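# Mount centrifuge rotor and knob, or tag expired rotor

## Task

The date is 3 August 2029. Read the rotor's use-by date on the card attached to the centrifuge. If that date has not yet passed, lower the rotor fully onto the centrifuge drive, then thread the knob onto the top of the shaft, run it down until it sits on the rotor, and tighten it firmly. If the date has passed, do not mount the rotor: leave it where it is and set the HOLD block on top of it. In either case the rotor must never be dropped, and nothing may end up off the table.

## Robot and tools

Robot: two six-joint arms, left_arm and right_arm, each ending in a parallel two-finger gripper. Joint order everywhere (rows and result lists): shoulder pan, shoulder lift, elbow, wrist 1, wrist 2, wrist 3. The left_arm base sits at (+0.027, +0.454, 0) m and the right_arm base at (-0.022, -0.682, 0) m in the scene frame, each turned very slightly about z.

Frames: the scene frame has its origin at table-top height midway between the arms, +z up, +x out over the table, and left_arm on the +y side (this is not the image left). Hand poses, velocities and wrist-camera poses in results are in each arm's own base frame; the table and fixed cameras use the scene frame. The gripper's fingers point along its +z and close along its y. end_effector_position is the point between the pads when shut; closed fingertips reach about 19 mm past it. A block protrudes about 10 cm from the wrist 3 axis toward the gripper's +x. Reported hand positions can be off by a few cm.

The row: every moving argument is built from rows of 18 numbers, each in [-1, 1], always covering both arms: left_arm's 6 joint numbers, then its gripper position, force_limit, speed; then the same 9 for right_arm. Joint numbers are offsets, not poses, measured from the "Joint targets" line as it stood when the action (or move) began, not from the previous row; repeating an offset moves further. Scale: 1.0 equals 1.371 rad for shoulder pan and shoulder lift, 1.714 rad for elbow, 2.057 rad for the three wrists. Stated joint ranges are -6.283 to 6.283, except elbow -3.142 to 3.142; an action reaching more than 0.010 rad beyond a range is rejected for both arms. Gripper numbers are absolute commands: position +1 = fully open (85 mm), about -0.8 = pads touching, -1 = close until blocked. force_limit and speed shape grip strength and finger speed (speed -1 about 20 mm/s, 0 about 85, +1 about 150); a slow close at low force_limit gives the gentlest grip (roughly 30 N per pad). To leave a gripper unchanged, repeat its last three numbers; 0 is itself a command.

Tools:
- execute_actions(actions, cameras): actions is a list of actions; each action is a table of up to 15 rows, one per 1/30 s step; a short table repeats its last row to fill 15. Images return only for an empty actions list or when cameras names them.
- move(target, speed, blend, blocking, cameras): target is one 18-number row, or a list of up to 15 rows, all offsets from the same starting Joint targets. Joints travel together along a path; nothing avoids obstacles. speed is in rad/s for the joint with farthest to go, 0.01 to 3.14, default 0.5; one value or one per target. blend (rad) rounds corners between listed targets; 0 stops at each. blocking=false returns after about 0.5 s while the move continues. The result adds a "move:" line: done, off_target, moving, held or fault.
- wait(seconds): 0 to 10; arms hold their last command.
- stop(): brakes a running move; fingers continue.
- zoom_image(camera, region): region [x0, y0, x1, y1] in pixels of that camera's latest image, at most 504 by 504. Useful for reading the date card.
- finished_scene(scene): ends the scene for good; scene is 1 or omitted.

Cameras: cam_high (overhead, 672x504), cam_low, cam_left_wrist, cam_right_wrist. Calibration (K, distortion, poses) is supplied; fixed cameras may have shifted by up to 2.3 degrees and 9 millimetres.

Reading results: "Joint targets" is where the next offsets start; "Joint positions" and velocities are per arm in rad, rad/s. object_status: 0 moving, 1 blocked while opening, 2 blocked while closing (a proper grip), 3 reached the requested position or pads met. position_measured is in counts: 3 open, about 78 = 60 mm, 130 = 40 mm, 180 = 20 mm, 230 pads together. "joint sent to its limit" means a joint hit its end; "joint command not followed" means the inter-arm clearance check altered steps. Torque readings include the arm's own weight. MOTOR HOT appears at 70 °C; at 85 °C the arm is braked for 30 to 60 s, so avoid long stretched holds or pushing at unreachable poses.

Hazards: an arm stops for 10 s if contact torque hits a joint limit (306, 306, 139, 52, 52, 52 N m) or outside force reaches about 150 N. Arms are stiff, so aim only slightly past a contact and move slowly near it. Joint target speeds are capped at 2.09, 2.62 and 3.14 rad/s and targets lead measured angles by a limited amount, so big moves may still be unfinished when a result returns. Avoid collisions between the arms, drops, slamming or fast-swinging loads, hard grips on parts still resting on something, and anything falling off the table. Loose items may occasionally be nudged by an outside push. To end an unwanted push, command targets back past the current positions.

Each tool is called after "Emit:" by a JSON object that holds its "api" and its "payload".

## Session

Emit:
{"api": "execute_actions", "payload": {"actions": []}}

Scene clock: 0.00 s.
left_arm: end_effector_position=(+0.7352, +0.8027, +0.1988) position_measured=3 object_status=3 end_effector_quat_wxyz=(-0.523, +0.765, +0.045, +0.374) | right_arm: end_effector_position=(+0.3280, +1.0260, +0.3524) position_measured=3 object_status=3 end_effector_quat_wxyz=(-0.231, +0.349, +0.901, +0.116)
Joint positions: left_arm=[3.694 -0.731 1.705 -3.923 -1.122 -2.336] | right_arm=[4.109 -1.009 1.249 -1.942 -1.063 1.74]
Joint velocities: within noise
Joint torques (N m): no reading
Motor temperatures (°C): left_arm=[33 33 31 30 37 32] | right_arm=[33 32 29 38 30 38]
Joint targets: left_arm=[3.694 -0.731 1.705 -3.923 -1.122 -2.336] | right_arm=[4.109 -1.009 1.249 -1.942 -1.063 1.740]
Tool commands: left_gripper/position=+1.0 left_gripper/force_limit=+1.0 left_gripper/speed=+1.0 right_gripper/position=+1.0 right_gripper/force_limit=+1.0 right_gripper/speed=+1.0

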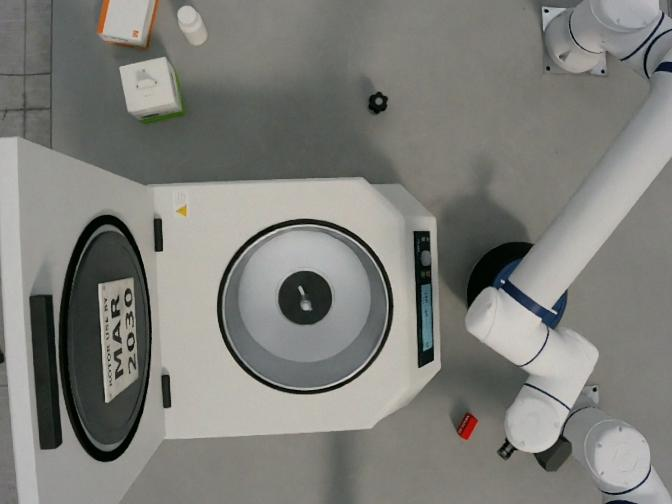

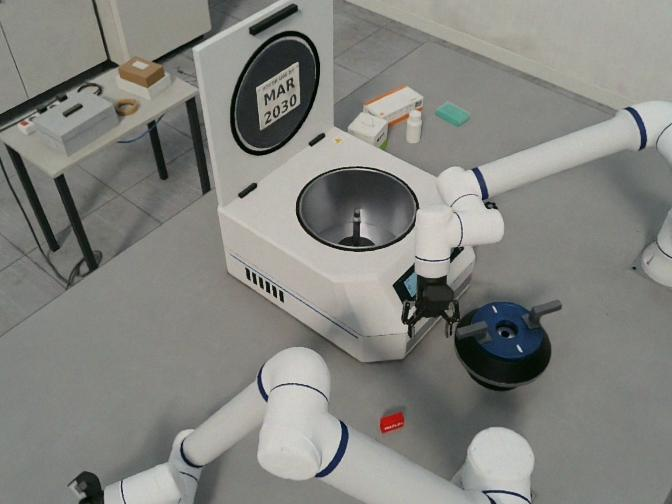

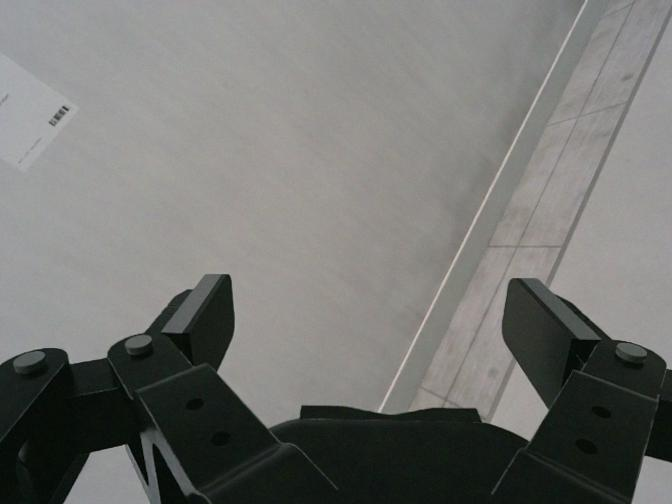

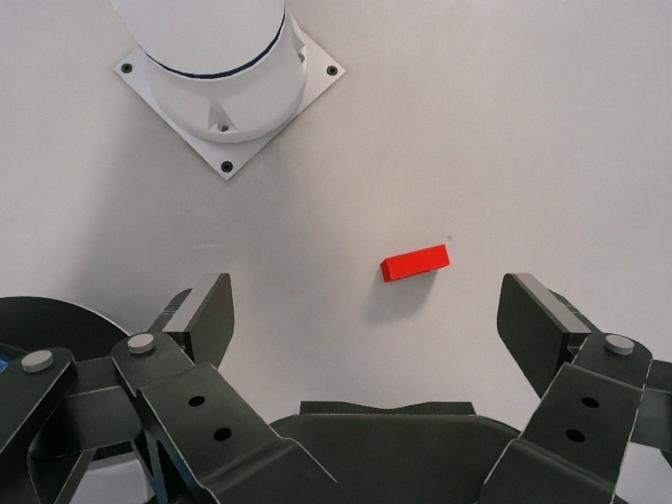

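Emit:
{"api": "zoom_image", "payload": {"camera": "cam_low", "region": [420, 270, 600, 405]}}

Emit:
{"api": "zoom_image", "payload": {"camera": "cam_low", "region": [190, 0, 480, 270]}}

Emit:
{"api": "zoom_image", "payload": {"camera": "cam_high", "region": [200, 200, 440, 400]}}

Emit:
{"api": "zoom_image", "payload": {"camera": "cam_high", "region": [340, 75, 420, 135]}}

Scaled by 2.800.

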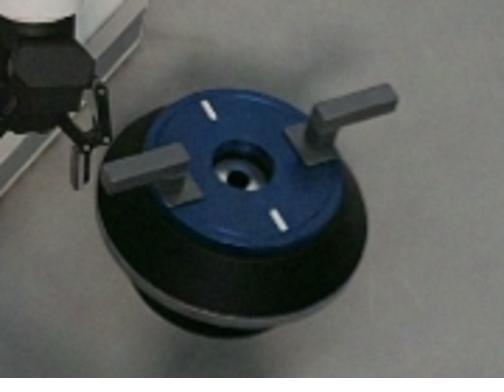

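Scaled by 1.738.

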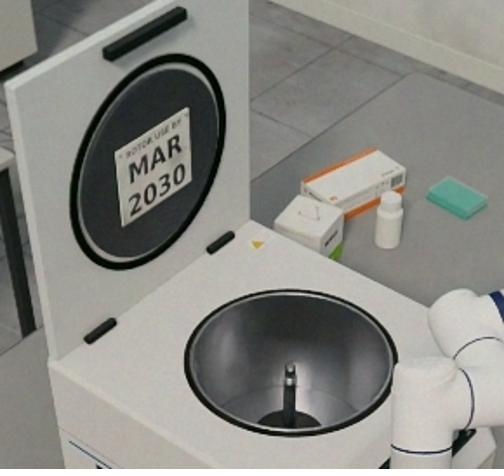

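Scaled by 2.100.

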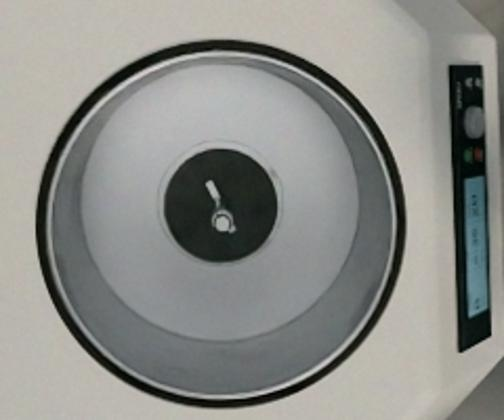

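Scaled by 6.300.

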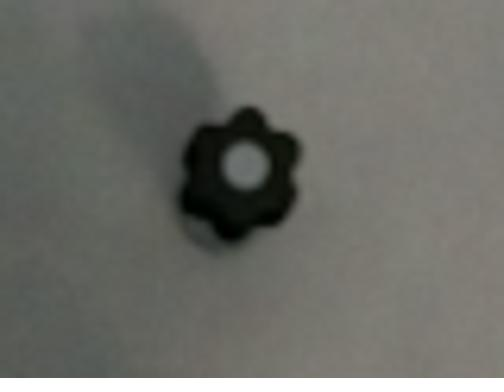

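Emit:
{"api": "move", "payload": {"target": [[-0.3647,-0.8527,0.1138,0.9723,-0.2183,0.2431,1,1,1,0,-0.6499,0.3798,0.1808,-0.2465,0,1,1,1],[-0.999,-0.8527,0.1138,0.9999,-0.2183,0.4,1,1,1,-0.7002,-0.3837,0.337,0.0387,-0.2465,0,1,1,1]], "speed": 1.2, "blend": 0.15}}

Scene clock: 6.03 s.
left_arm: end_effector_position=(+0.5162, -0.2915, +0.5436) position_measured=3 object_status=3 end_effector_quat_wxyz=(+0.058, -0.337, +0.930, -0.135) | right_arm: end_effector_position=(+0.6853, +0.1824, +0.3658) position_measured=3 object_status=3 end_effector_quat_wxyz=(+0.000, +0.762, +0.648, +0.000)
Joint positions: left_arm=[2.324 -1.9 1.9 -1.866 -1.571 -1.513] | right_arm=[3.149 -1.535 1.827 -1.862 -1.571 1.74]
Joint torques (N m): left_arm=[-3.6 -39.03 -68.38 -1.93 -0.19 3.92] | right_arm=[-17.01 -31.44 -48.91 -11.58 -0.98 0.01]
Joint targets: left_arm=[2.324 -1.900 1.900 -1.866 -1.571 -1.513] | right_arm=[3.148 -1.535 1.827 -1.862 -1.571 1.740]
move: done

Emit:
{"api": "move", "payload": {"target": [-0.361,0.0233,0.0201,0.1113,0,0.0987,1,1,1,0,0,0,0,0,0,1,1,1], "speed": 1.0, "cameras": ["all"]}}

Scene clock: 7.70 s.
left_arm: end_effector_position=(+0.3008, -0.4453, +0.4654) position_measured=3 object_status=3 end_effector_quat_wxyz=(+0.000, +0.001, +1.000, +0.000) | right_arm: end_effector_position=(+0.6854, +0.1822, +0.3657) position_measured=3 object_status=3 end_effector_quat_wxyz=(+0.000, +0.762, +0.647, +0.000)
Joint positions: left_arm=[1.829 -1.868 1.935 -1.637 -1.571 -1.31] | right_arm=[3.148 -1.535 1.827 -1.862 -1.571 1.74]
Joint torques (N m): left_arm=[-3.66 -12.46 -64.43 -2.42 2.89 4.71] | right_arm=[-15.11 -32.75 -48.71 -11.4 1.63 -0.07]
Joint targets: left_arm=[1.828 -1.868 1.935 -1.637 -1.571 -1.310] | right_arm=[3.148 -1.535 1.827 -1.862 -1.571 1.740]
move: done
camera_calibration:
cam_left_wrist: T_world_to_cam=[[0.00835871, 0.999827, -0.0166037, 0.461303], [0.937627, -0.00206568, 0.347636, -0.425986], [0.347542, -0.0184739, -0.937483, 0.453893], [0, 0, 0, 1]] pos_world=[0.237813, -0.453718, 0.581264]
cam_right_wrist: T_world_to_cam=[[0.988759, -0.149197, -0.00976667, -0.640543], [-0.136699, -0.928527, 0.345183, 0.159232], [-0.060569, -0.339968, -0.938484, 0.576705], [0, 0, 0, 1]] pos_world=[0.69004, 0.248345, 0.480008]

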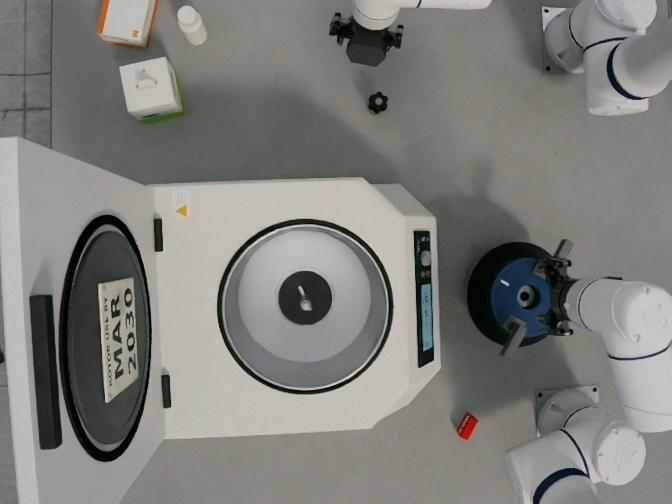

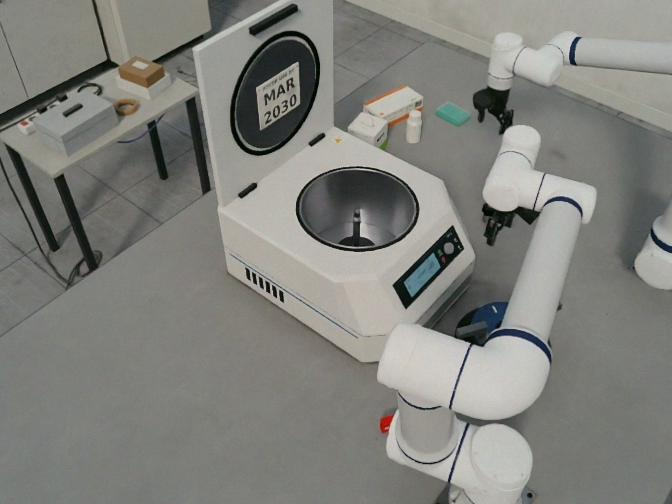

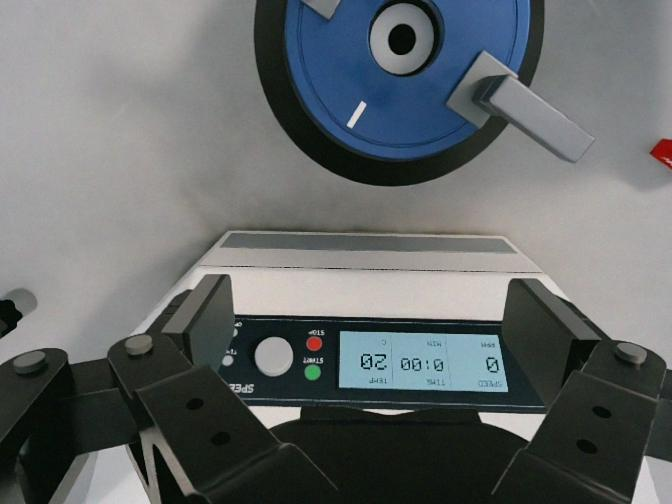

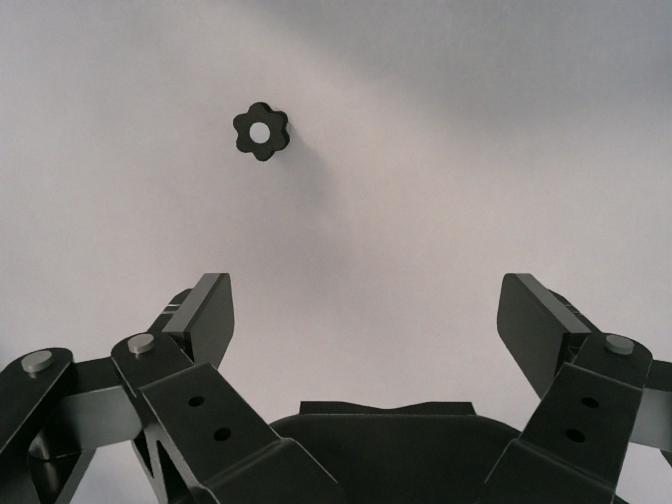

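Emit:
{"api": "move", "payload": {"target": [0,0,0,0,0,0.7637,1,1,1,0.3742,0.3983,-0.612,0.244,0,-0.9286,1,1,1], "speed": 1.2}}

Emit:
{"api": "move", "payload": {"target": [0,0,0,0,0,0.7637,1,1,1,0,0,0,0,0,0,1,1,1], "speed": 1.2, "cameras": ["all"]}}

Scene clock: 11.37 s.
left_arm: end_effector_position=(+0.3007, -0.4454, +0.4654) position_measured=3 object_status=3 end_effector_quat_wxyz=(+0.000, +0.708, +0.706, +0.000) | right_arm: end_effector_position=(+0.7921, +0.6581, +0.5490) position_measured=3 object_status=3 end_effector_quat_wxyz=(+0.000, -0.338, +0.941, +0.000)
Joint positions: left_arm=[1.828 -1.868 1.935 -1.637 -1.571 0.261] | right_arm=[3.662 -0.989 0.778 -1.36 -1.571 -0.17]
Joint torques (N m): left_arm=[-6.88 -12.99 -64.85 -2.33 2.55 4.25] | right_arm=[8.22 -70.08 -49.3 -0.92 0.78 -5.11]
Joint targets: left_arm=[1.828 -1.868 1.935 -1.637 -1.571 0.261] | right_arm=[3.662 -0.989 0.778 -1.360 -1.571 -0.170]
move: done

Scene clock: 13.43 s.
left_arm: end_effector_position=(+0.3007, -0.4454, +0.4654) position_measured=3 object_status=3 end_effector_quat_wxyz=(+0.000, +1.000, -0.002, +0.000) | right_arm: end_effector_position=(+0.7921, +0.6581, +0.5490) position_measured=3 object_status=3 end_effector_quat_wxyz=(+0.000, -0.338, +0.941, +0.000)
Joint positions: left_arm=[1.828 -1.868 1.935 -1.637 -1.571 1.832] | right_arm=[3.662 -0.989 0.778 -1.36 -1.571 -0.17]
Joint torques (N m): left_arm=[-5.44 -14.57 -66.23 -2.42 1.95 4.37] | right_arm=[8.22 -69.61 -49.31 -1.33 -0.31 -4.71]
Joint targets: left_arm=[1.828 -1.868 1.935 -1.637 -1.571 1.832] | right_arm=[3.662 -0.989 0.778 -1.360 -1.571 -0.170]
move: done
camera_calibration:
cam_left_wrist: T_world_to_cam=[[-0.00903615, -0.999811, -0.0172019, -0.423714], [-0.937139, 0.00246601, 0.348948, 0.139389], [-0.34884, 0.0192737, -0.936984, 0.679937], [0, 0, 0, 1]] pos_world=[0.363987, -0.437083, 0.581162]
cam_right_wrist: T_world_to_cam=[[-0.646463, 0.762889, -0.00926511, 0.0214152], [0.713754, 0.609027, 0.345893, -1.13343], [0.269521, 0.216994, -0.938228, 0.288801], [0, 0, 0, 1]] pos_world=[0.744999, 0.611286, 0.663207]

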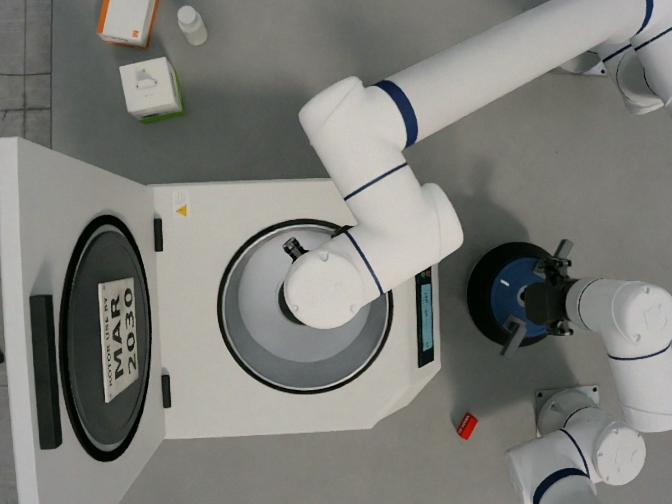

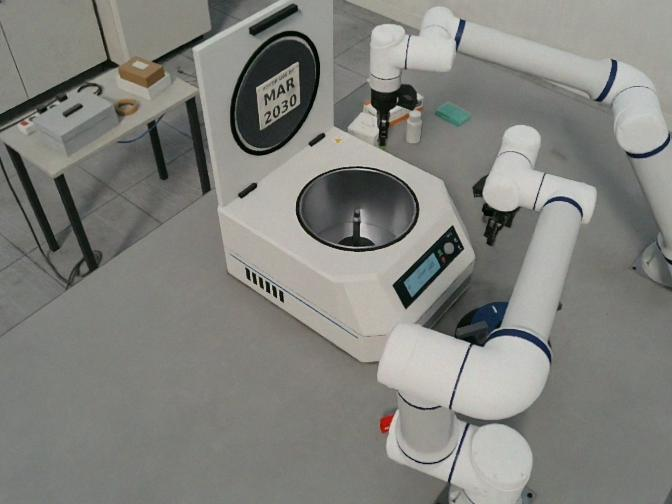

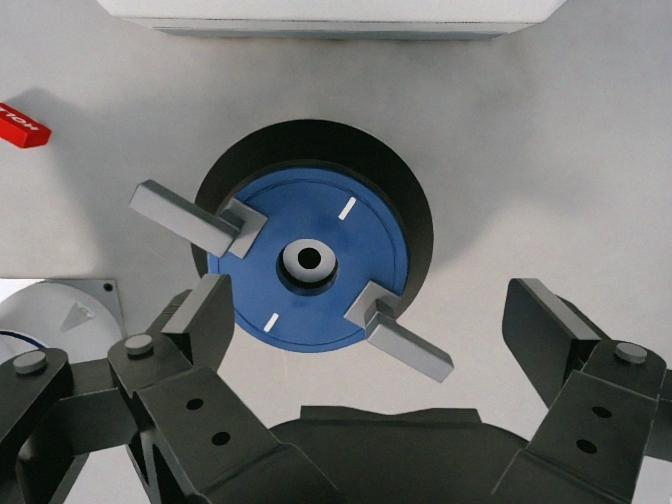

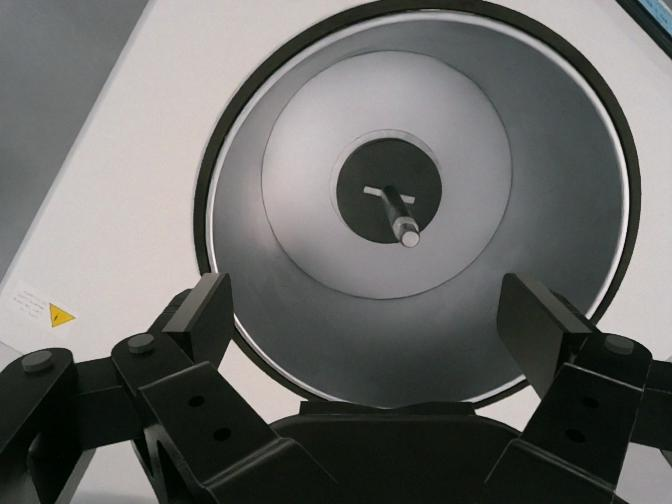

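Emit:
{"api": "zoom_image", "payload": {"camera": "cam_right_wrist", "region": [320, 120, 460, 260]}}

Emit:
{"api": "zoom_image", "payload": {"camera": "cam_left_wrist", "region": [120, 110, 460, 390]}}

Scaled by 3.600.

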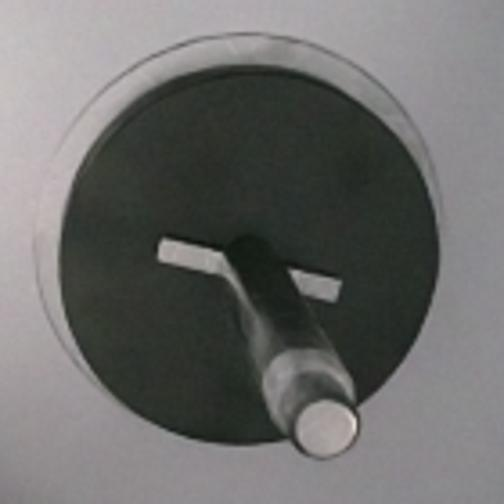

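Scaled by 1.482.

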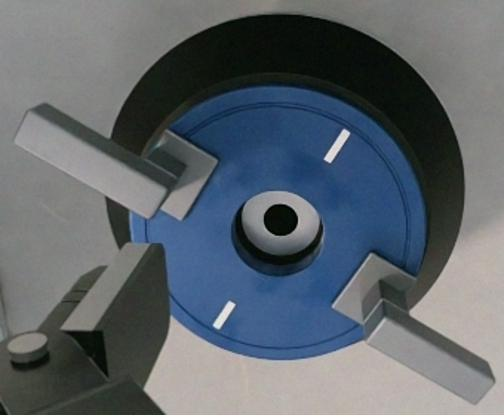

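Emit:
{"api": "move", "payload": {"target": [-0.458,0.1955,-0.779,0.164,0.521,-0.0156,1,1,1,0.1974,-0.2198,0.3585,-0.152,0,-0.714,1,1,1], "speed": 1.3}}

Emit:
{"api": "move", "payload": {"target": [-0.948,0.1824,-0.992,0,0.8265,-0.0097,1,1,1,0.1974,-0.2198,0.3585,-0.1523,0,-0.714,1,1,1], "speed": 1.3}}

Emit:
{"api": "move", "payload": {"target": [-0.2057,0.2553,-0.7454,-0.0169,0.1804,-0.0019,1,1,1,0,0,0,0,0,0,1,1,1], "speed": 1.0, "cameras": ["all"]}}

Scene clock: 18.77 s.
left_arm: end_effector_position=(+0.2237, -0.5875, +1.2679) position_measured=3 object_status=3 end_effector_quat_wxyz=(+0.340, +0.821, -0.063, +0.454) | right_arm: end_effector_position=(+0.4760, +0.7335, +0.4483) position_measured=3 object_status=3 end_effector_quat_wxyz=(+0.000, +0.937, -0.348, +0.000)
Joint positions: left_arm=[1.2 -1.6 0.599 -1.299 -0.5 1.8] | right_arm=[3.932 -1.29 1.392 -1.673 -1.571 -1.639]
Joint torques (N m): left_arm=[-4.9 -15.78 -59.21 -1.25 5.52 -4.64] | right_arm=[8.83 -73.77 -32.23 -11.3 -2.84 -4.66]
Joint targets: left_arm=[1.200 -1.600 0.599 -1.299 -0.500 1.800] | right_arm=[3.932 -1.291 1.392 -1.673 -1.571 -1.639]
move: done

Scene clock: 20.87 s.
left_arm: end_effector_position=(+0.5548, -0.3349, +1.1054) position_measured=3 object_status=3 end_effector_quat_wxyz=(+0.425, +0.754, +0.445, +0.230) | right_arm: end_effector_position=(+0.1510, +0.6345, +0.3000) position_measured=3 object_status=3 end_effector_quat_wxyz=(+0.000, +0.871, +0.492, +0.000)
Joint positions: left_arm=[-0.1 -1.35 -1.101 -1.299 1.201 1.78] | right_arm=[4.203 -1.592 2.007 -1.986 -1.571 -3.108]
Joint torques (N m): left_arm=[-4.51 42.69 52.37 6.85 3.21 -4.48] | right_arm=[7.95 -47.22 -29.32 -11.56 -2.78 -4.47]
Joint targets: left_arm=[-0.100 -1.350 -1.101 -1.299 1.201 1.780] | right_arm=[4.203 -1.592 2.007 -1.986 -1.571 -3.108]
move: done

Scene clock: 22.87 s.
left_arm: end_effector_position=(+0.2499, -0.2914, +0.2984) position_measured=3 object_status=3 end_effector_quat_wxyz=(-0.001, +0.882, +0.472, +0.000) | right_arm: end_effector_position=(+0.1510, +0.6345, +0.3000) position_measured=3 object_status=3 end_effector_quat_wxyz=(+0.000, +0.871, +0.492, +0.000)
Joint positions: left_arm=[-0.382 -1 -2.379 -1.334 1.572 1.776] | right_arm=[4.203 -1.592 2.007 -1.986 -1.571 -3.108]
Joint torques (N m): left_arm=[-9.12 17.58 63.53 1.8 3.21 -4.85] | right_arm=[8.98 -49 -29.27 -11.51 -2.61 -4.78]
Joint targets: left_arm=[-0.382 -1.000 -2.379 -1.334 1.572 1.776] | right_arm=[4.203 -1.592 2.007 -1.986 -1.571 -3.108]
move: done
camera_calibration:
cam_left_wrist: T_world_to_cam=[[0.829245, -0.558606, -0.0176568, -0.353871], [-0.518761, -0.781081, 0.347562, -0.182847], [-0.207942, -0.279055, -0.937491, 0.380763], [0, 0, 0, 1]] pos_world=[0.277768, -0.234239, 0.414264]
cam_right_wrist: T_world_to_cam=[[0.862638, -0.50573, -0.00960965, 0.199882], [-0.471845, -0.811395, 0.344965, 0.505137], [-0.182256, -0.293046, -0.938566, 0.625042], [0, 0, 0, 1]] pos_world=[0.179838, 0.694117, 0.414309]

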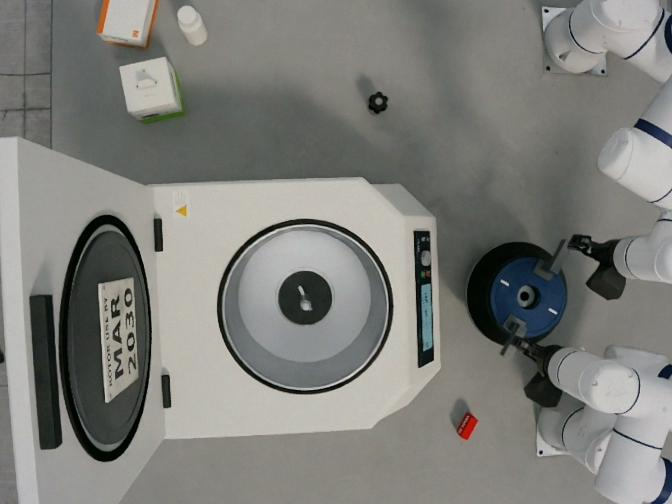

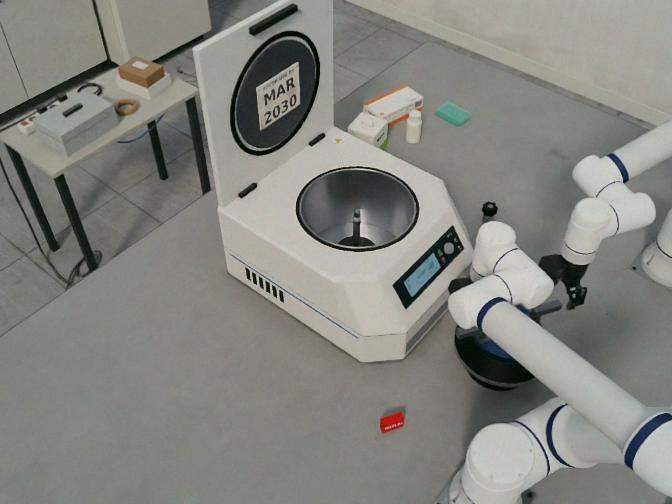

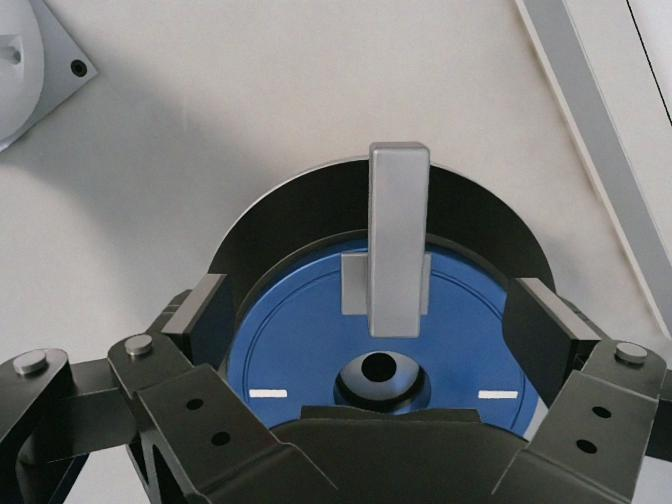

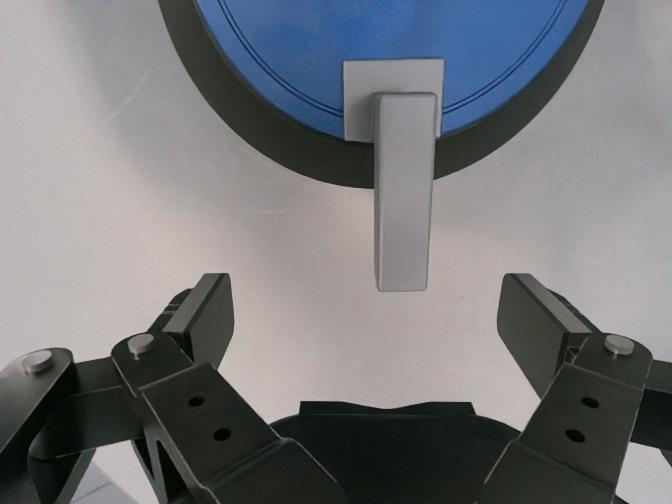

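Emit:
{"api": "move", "payload": {"target": [-0.0263,-0.0552,-0.0334,0.0649,0,-0.0207,1,1,1,-0.0248,0.0452,0.0202,-0.0469,0,-0.0243,1,1,1], "speed": 0.4, "cameras": ["all"]}}

Scene clock: 24.87 s.
left_arm: end_effector_position=(+0.2551, -0.3072, +0.2497) position_measured=3 object_status=3 end_effector_quat_wxyz=(+0.000, +0.880, +0.475, +0.000) | right_arm: end_effector_position=(+0.1794, +0.6405, +0.2503) position_measured=3 object_status=3 end_effector_quat_wxyz=(+0.000, +0.867, +0.499, +0.000)
Joint positions: left_arm=[-0.418 -1.075 -2.436 -1.201 1.572 1.734] | right_arm=[4.169 -1.53 2.042 -2.083 -1.571 -3.158]
Joint torques (N m): left_arm=[-8.71 -8.67 61.9 6.84 2.58 -4.48] | right_arm=[-16.16 -28.87 -28.18 -11.46 -2.51 -4.83]
Joint targets: left_arm=[-0.418 -1.076 -2.437 -1.201 1.572 1.734] | right_arm=[4.169 -1.530 2.042 -2.083 -1.571 -3.158]
move: done
camera_calibration:
cam_left_wrist: T_world_to_cam=[[0.832836, -0.553251, -0.0172667, -0.367293], [-0.513859, -0.78438, 0.347415, -0.177849], [-0.205751, -0.280467, -0.937552, 0.330775], [0, 0, 0, 1]] pos_world=[0.282563, -0.249935, 0.365564]
cam_right_wrist: T_world_to_cam=[[0.870608, -0.491885, -0.00958722, 0.167613], [-0.45881, -0.818792, 0.345069, 0.542892], [-0.177584, -0.296021, -0.938528, 0.58649], [0, 0, 0, 1]] pos_world=[0.20731, 0.700575, 0.364709]

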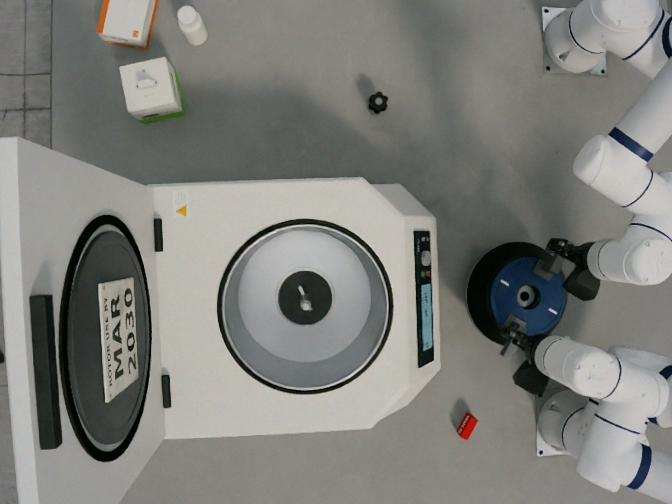

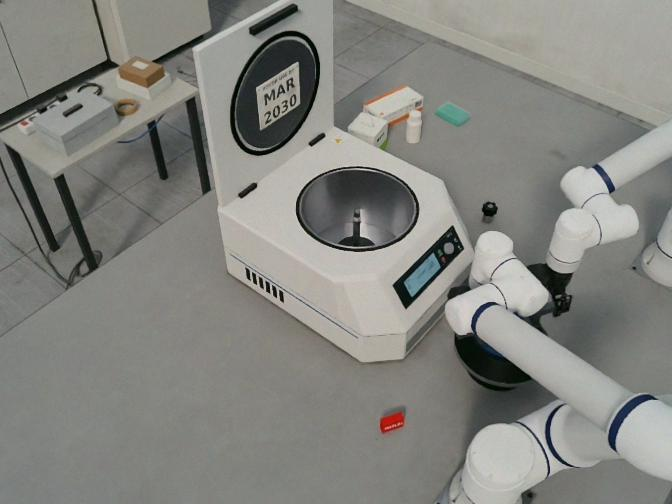

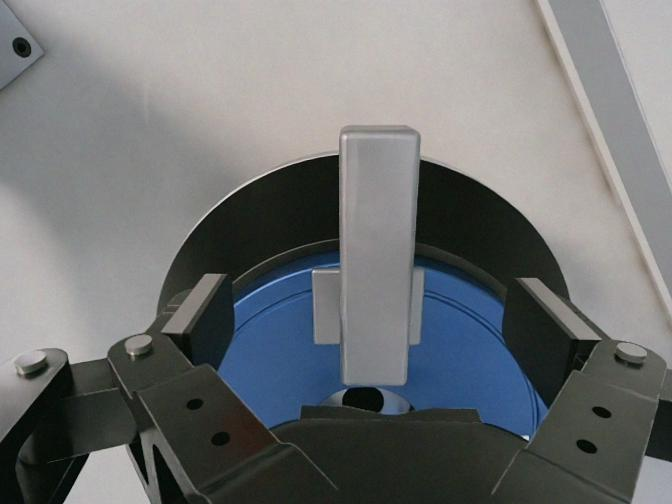

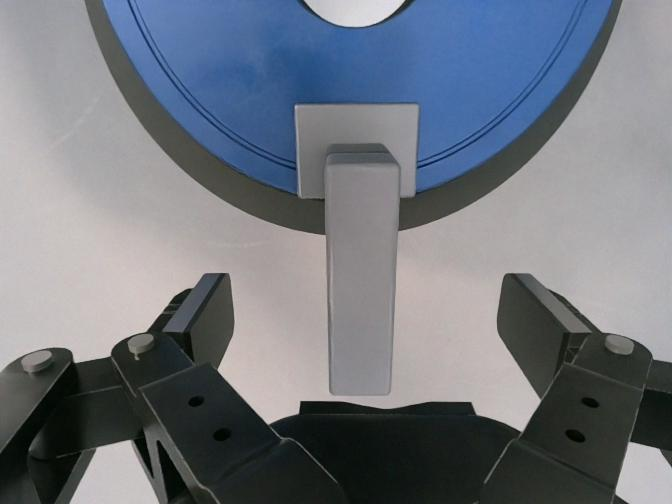

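Emit:
{"api": "move", "payload": {"target": [0.0048,-0.0417,-0.0368,0.0592,0,0.003,1,1,1,-0.0036,0.0313,0.0295,-0.0454,0,-0.0024,1,1,1], "speed": 0.2, "cameras": ["cam_left_wrist","cam_right_wrist"]}}

Scene clock: 29.47 s.
left_arm: end_effector_position=(+0.2601, -0.3068, +0.2033) position_measured=3 object_status=3 end_effector_quat_wxyz=(+0.000, +0.880, +0.475, +0.001) | right_arm: end_effector_position=(+0.1816, +0.6379, +0.2034) position_measured=3 object_status=3 end_effector_quat_wxyz=(+0.000, +0.867, +0.499, +0.000)
Joint positions: left_arm=[-0.411 -1.133 -2.5 -1.079 1.572 1.74] | right_arm=[4.164 -1.487 2.092 -2.176 -1.571 -3.163]
Joint torques (N m): left_arm=[17.98 -5.92 59.71 6.26 -0.18 4.43] | right_arm=[-14.86 -32.35 -24.01 -11.77 -2.35 -4.62]
Joint targets: left_arm=[-0.411 -1.133 -2.500 -1.079 1.572 1.740] | right_arm=[4.164 -1.487 2.092 -2.176 -1.571 -3.163]
move: done
camera_calibration:
cam_left_wrist: T_world_to_cam=[[0.833103, -0.552892, -0.015833, -0.372259], [-0.513983, -0.784416, 0.34715, -0.158759], [-0.204356, -0.281074, -0.937676, 0.287888], [0, 0, 0, 1]] pos_world=[0.287362, -0.249434, 0.319165]
cam_right_wrist: T_world_to_cam=[[0.870616, -0.49187, -0.00954095, 0.164078], [-0.458795, -0.818768, 0.345145, 0.557982], [-0.177579, -0.296112, -0.938501, 0.542065], [0, 0, 0, 1]] pos_world=[0.20941, 0.698075, 0.317709]
Images, in order (width x height): cam_left_wrist 672x504, cam_right_wrist 672x504.

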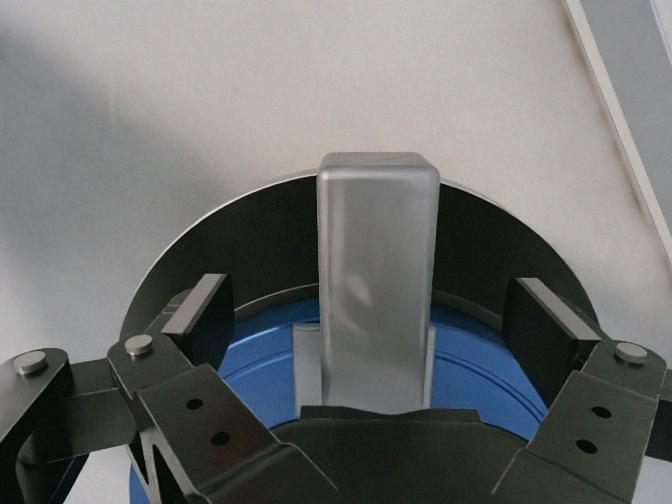

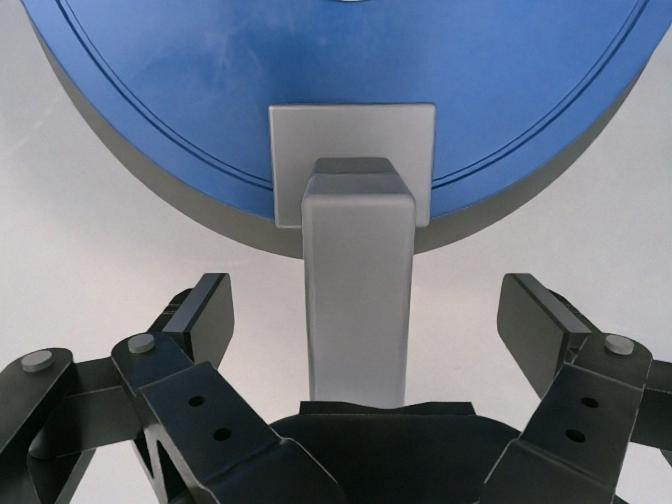

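Emit:
{"api": "move", "payload": {"target": [[0,0.0198,0.0143,-0.0252,0,0,1,1,1,0.0048,-0.0131,-0.0117,0.0185,0,0.0033,1,1,1],[0,0.0198,0.0143,-0.0252,0,0,-0.2,-1,-1,0.0048,-0.0131,-0.0117,0.0185,0,0.0033,-0.2,-1,-1]], "speed": 0.2, "cameras": ["cam_left_wrist","cam_right_wrist"]}}

Scene clock: 34.13 s.
left_arm: end_effector_position=(+0.2584, -0.3061, +0.2223) position_measured=154 object_status=0 end_effector_quat_wxyz=(+0.000, +0.880, +0.475, +0.001) | right_arm: end_effector_position=(+0.1779, +0.6399, +0.2223) position_measured=154 object_status=0 end_effector_quat_wxyz=(+0.000, +0.867, +0.499, +0.000)
Joint positions: left_arm=[-0.411 -1.106 -2.475 -1.131 1.572 1.74] | right_arm=[4.171 -1.505 2.072 -2.138 -1.571 -3.156]
Joint torques (N m): left_arm=[3.15 23.43 87.16 1.8 -0.35 4.31] | right_arm=[7.75 -52.88 -44.69 -1.42 -1.97 4.45]
Joint targets: left_arm=[-0.411 -1.106 -2.475 -1.131 1.572 1.740] | right_arm=[4.171 -1.505 2.072 -2.138 -1.571 -3.156]
move: done
camera_calibration:
cam_left_wrist: T_world_to_cam=[[0.833085, -0.552916, -0.0159122, -0.370129], [-0.513966, -0.784391, 0.347231, -0.165706], [-0.204471, -0.281095, -0.937645, 0.30557], [0, 0, 0, 1]] pos_world=[0.285662, -0.248734, 0.338164]
cam_right_wrist: T_world_to_cam=[[0.870498, -0.492079, -0.00954257, 0.168546], [-0.458983, -0.818644, 0.345191, 0.55138], [-0.177673, -0.296109, -0.938484, 0.559767], [0, 0, 0, 1]] pos_world=[0.20581, 0.700074, 0.336609]
Images, in order (width x height): cam_left_wrist 672x504, cam_right_wrist 672x504.

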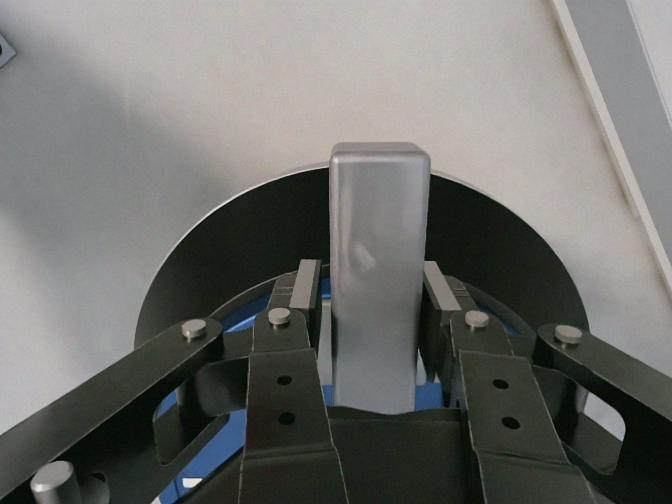

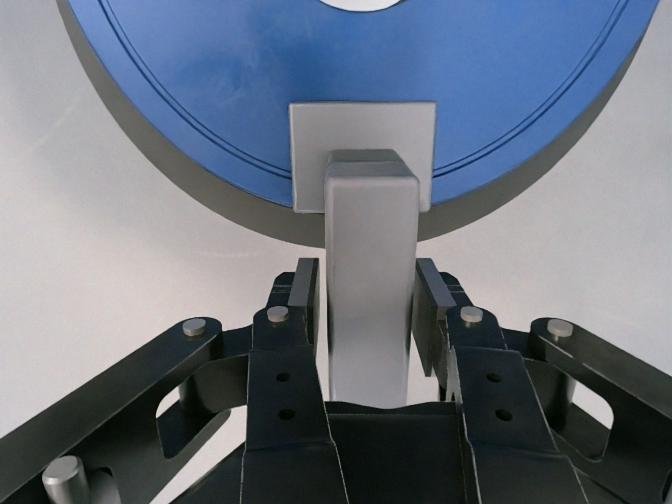

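Emit:
{"api": "move", "payload": {"target": [0,0,0,0,0,0,-1,-0.4,-1,0,0,0,0,0,0,-1,-0.4,-1], "speed": 0.2, "cameras": ["cam_left_wrist","cam_right_wrist"]}}

Scene clock: 34.97 s.
left_arm: end_effector_position=(+0.2584, -0.3061, +0.2224) position_measured=170 object_status=0 end_effector_quat_wxyz=(+0.000, +0.880, +0.475, +0.001) | right_arm: end_effector_position=(+0.1779, +0.6400, +0.2223) position_measured=171 object_status=0 end_effector_quat_wxyz=(+0.000, +0.867, +0.499, +0.000)
Joint positions: left_arm=[-0.411 -1.106 -2.475 -1.131 1.572 1.74] | right_arm=[4.171 -1.505 2.072 -2.138 -1.571 -3.156]
Joint torques (N m): left_arm=[2.52 18.61 74.05 1.45 -0.23 4.52] | right_arm=[6.76 -49.72 -42.6 -2.18 -1.54 4.4]
Joint targets: left_arm=[-0.411 -1.106 -2.475 -1.131 1.572 1.740] | right_arm=[4.171 -1.505 2.072 -2.138 -1.571 -3.156]
move: done
camera_calibration:
cam_left_wrist: T_world_to_cam=[[0.833103, -0.552892, -0.015833, -0.370153], [-0.513983, -0.784416, 0.34715, -0.165714], [-0.204356, -0.281074, -0.937676, 0.305647], [0, 0, 0, 1]] pos_world=[0.285662, -0.248734, 0.338265]
cam_right_wrist: T_world_to_cam=[[0.870499, -0.492078, -0.00954287, 0.168546], [-0.458982, -0.818644, 0.345191, 0.55138], [-0.177673, -0.296109, -0.938484, 0.559767], [0, 0, 0, 1]] pos_world=[0.20581, 0.700074, 0.336609]
Images, in order (width x height): cam_left_wrist 672x504, cam_right_wrist 672x504.

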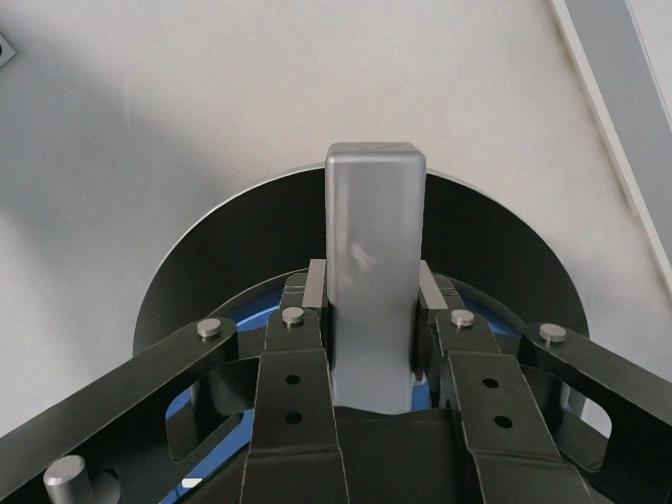

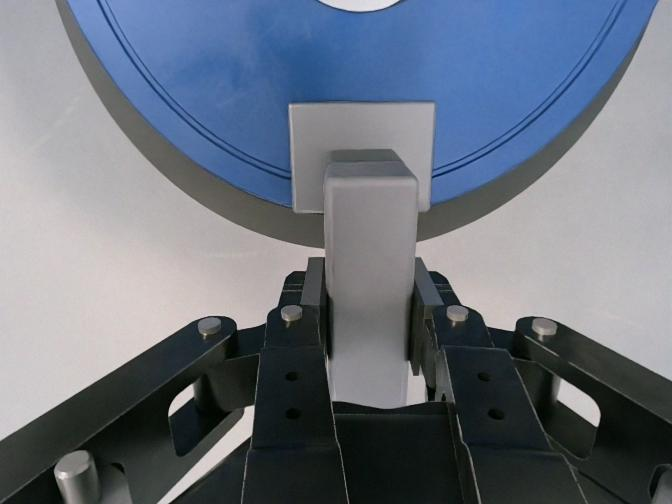

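Emit:
{"api": "wait", "payload": {"seconds": 0, "cameras": ["cam_high","cam_low"]}}

Emit:
{"api": "zoom_image", "payload": {"camera": "cam_high", "region": [450, 220, 610, 380]}}

Scene clock: 36.03 s.
left_arm: end_effector_position=(+0.2584, -0.3061, +0.2223) position_measured=170 object_status=2 end_effector_quat_wxyz=(+0.000, +0.880, +0.475, +0.001) | right_arm: end_effector_position=(+0.1779, +0.6400, +0.2223) position_measured=171 object_status=2 end_effector_quat_wxyz=(+0.000, +0.867, +0.499, +0.000)
Joint positions: left_arm=[-0.411 -1.106 -2.475 -1.131 1.572 1.74] | right_arm=[4.171 -1.505 2.072 -2.138 -1.571 -3.156]
Joint torques (N m): left_arm=[5.76 2.61 52.85 1.52 -0.6 4.19] | right_arm=[4.31 -38.45 -35.72 -4.87 0.72 4.52]
Joint targets: left_arm=[-0.411 -1.106 -2.475 -1.131 1.572 1.740] | right_arm=[4.171 -1.505 2.072 -2.138 -1.571 -3.156]
Tool commands: left_gripper/position=-1.0 left_gripper/force_limit=-0.4 left_gripper/speed=-1.0 right_gripper/position=-1.0 right_gripper/force_limit=-0.4 right_gripper/speed=-1.0
Images, in order (width x height): cam_high 672x504, cam_low 672x504.

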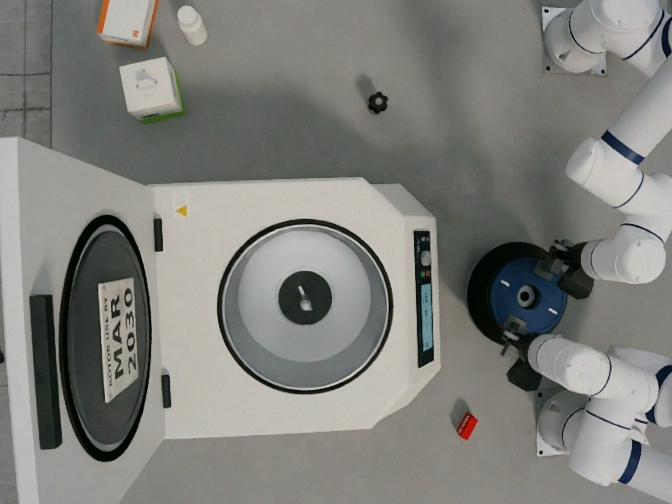

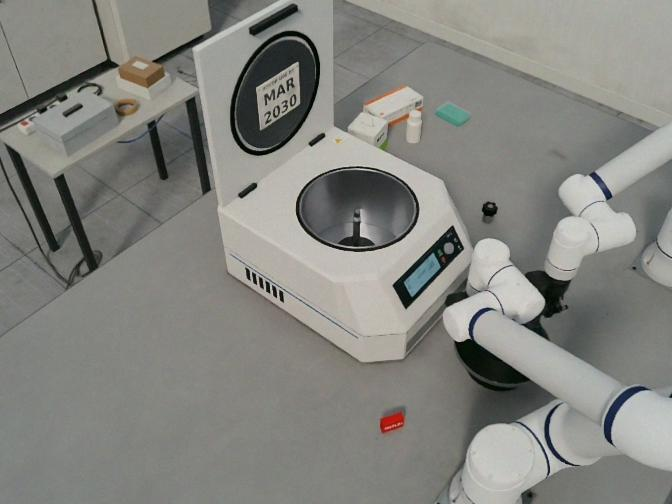

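Scaled by 3.150.

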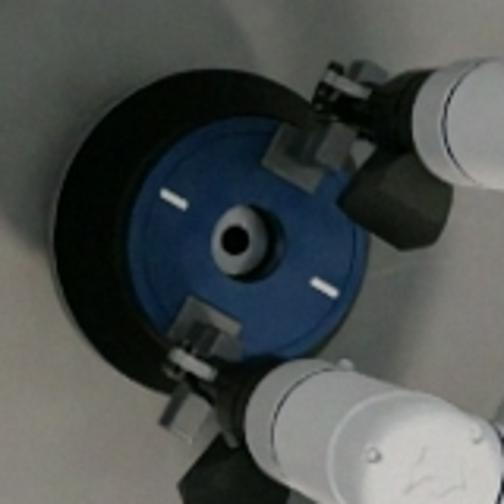

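Emit:
{"api": "move", "payload": {"target": [0,0.0214,0.0229,-0.0335,0,0,-1,-0.4,-1,0,-0.0186,-0.0174,0.027,0,0,-1,-0.4,-1], "speed": 0.05, "cameras": ["all"]}}

Scene clock: 38.77 s.
left_arm: end_effector_position=(+0.2578, -0.3058, +0.2499) position_measured=170 object_status=2 end_effector_quat_wxyz=(+0.000, +0.880, +0.475, +0.001) | right_arm: end_effector_position=(+0.1781, +0.6404, +0.2501) position_measured=171 object_status=2 end_effector_quat_wxyz=(+0.000, +0.867, +0.499, +0.000)
Joint positions: left_arm=[-0.411 -1.076 -2.436 -1.199 1.572 1.74] | right_arm=[4.171 -1.53 2.042 -2.083 -1.571 -3.156]
Joint torques (N m): left_arm=[2.71 40.18 119.57 3.42 -1.96 4.29] | right_arm=[-3.78 -68.53 -67.45 -11.12 -2.76 4.4]
Joint targets: left_arm=[-0.411 -1.076 -2.436 -1.199 1.572 1.740] | right_arm=[4.171 -1.531 2.042 -2.082 -1.571 -3.156]
move: done
camera_calibration:
cam_left_wrist: T_world_to_cam=[[0.833055, -0.552951, -0.0162794, -0.36889], [-0.513896, -0.784438, 0.347228, -0.175393], [-0.20477, -0.280894, -0.93764, 0.331544], [0, 0, 0, 1]] pos_world=[0.285062, -0.248434, 0.365764]
cam_right_wrist: T_world_to_cam=[[0.870516, -0.492047, -0.00954543, 0.168809], [-0.458908, -0.818589, 0.34542, 0.542066], [-0.177777, -0.296313, -0.9384, 0.586144], [0, 0, 0, 1]] pos_world=[0.20601, 0.700474, 0.364408]

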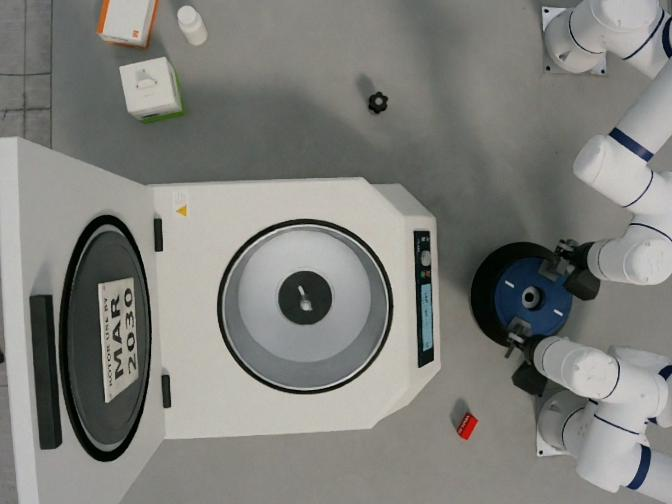

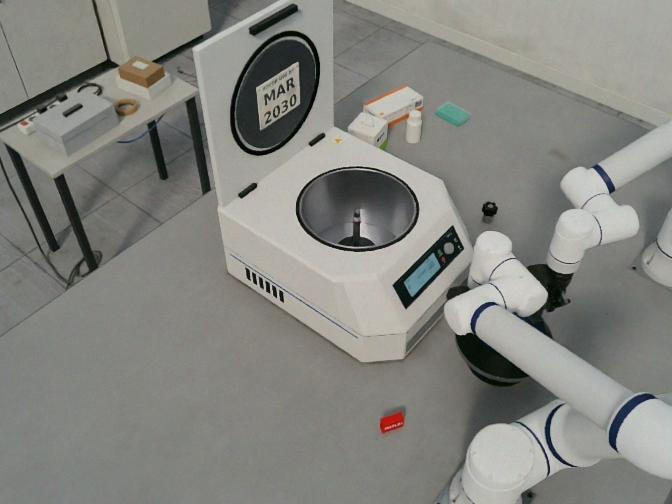

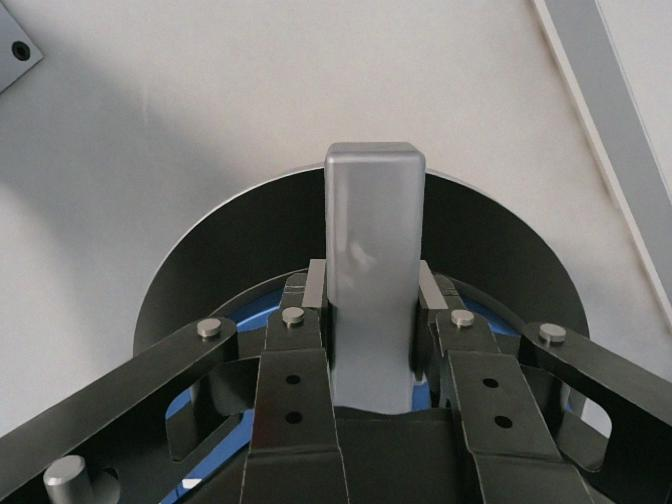

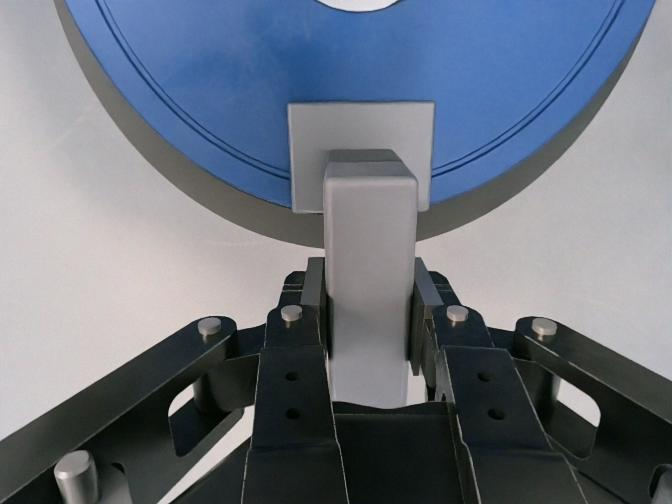

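Emit:
{"api": "move", "payload": {"target": [[0,-0.0212,-0.0228,0.0331,0,0,-1,-0.4,-1,0,0.0189,0.0172,-0.0272,0,0,-1,-0.4,-1],[0,-0.0212,-0.0228,0.0331,0,0,-0.2,0.6,-1,0,0.0189,0.0172,-0.0272,0,0,-0.2,0.6,-1],[0,-0.0212,-0.0228,0.0331,0,0,-1,0.6,-1,0,0.0189,0.0172,-0.0272,0,0,-1,0.6,-1]], "speed": 0.05}}

Scene clock: 42.30 s.
left_arm: end_effector_position=(+0.2582, -0.3060, +0.2224) position_measured=172 object_status=0 end_effector_quat_wxyz=(+0.000, +0.880, +0.475, +0.001) | right_arm: end_effector_position=(+0.1780, +0.6402, +0.2222) position_measured=172 object_status=0 end_effector_quat_wxyz=(+0.000, +0.867, +0.499, +0.000)
Joint positions: left_arm=[-0.411 -1.105 -2.475 -1.131 1.572 1.74] | right_arm=[4.171 -1.505 2.072 -2.138 -1.571 -3.156]
Joint torques (N m): left_arm=[3.07 -4.4 60.78 1.96 2.33 3.74] | right_arm=[-13.93 -30.85 -26.94 -1.42 0.29 4.54]
Joint targets: left_arm=[-0.411 -1.105 -2.475 -1.131 1.572 1.740] | right_arm=[4.171 -1.505 2.072 -2.138 -1.571 -3.156]
move: done


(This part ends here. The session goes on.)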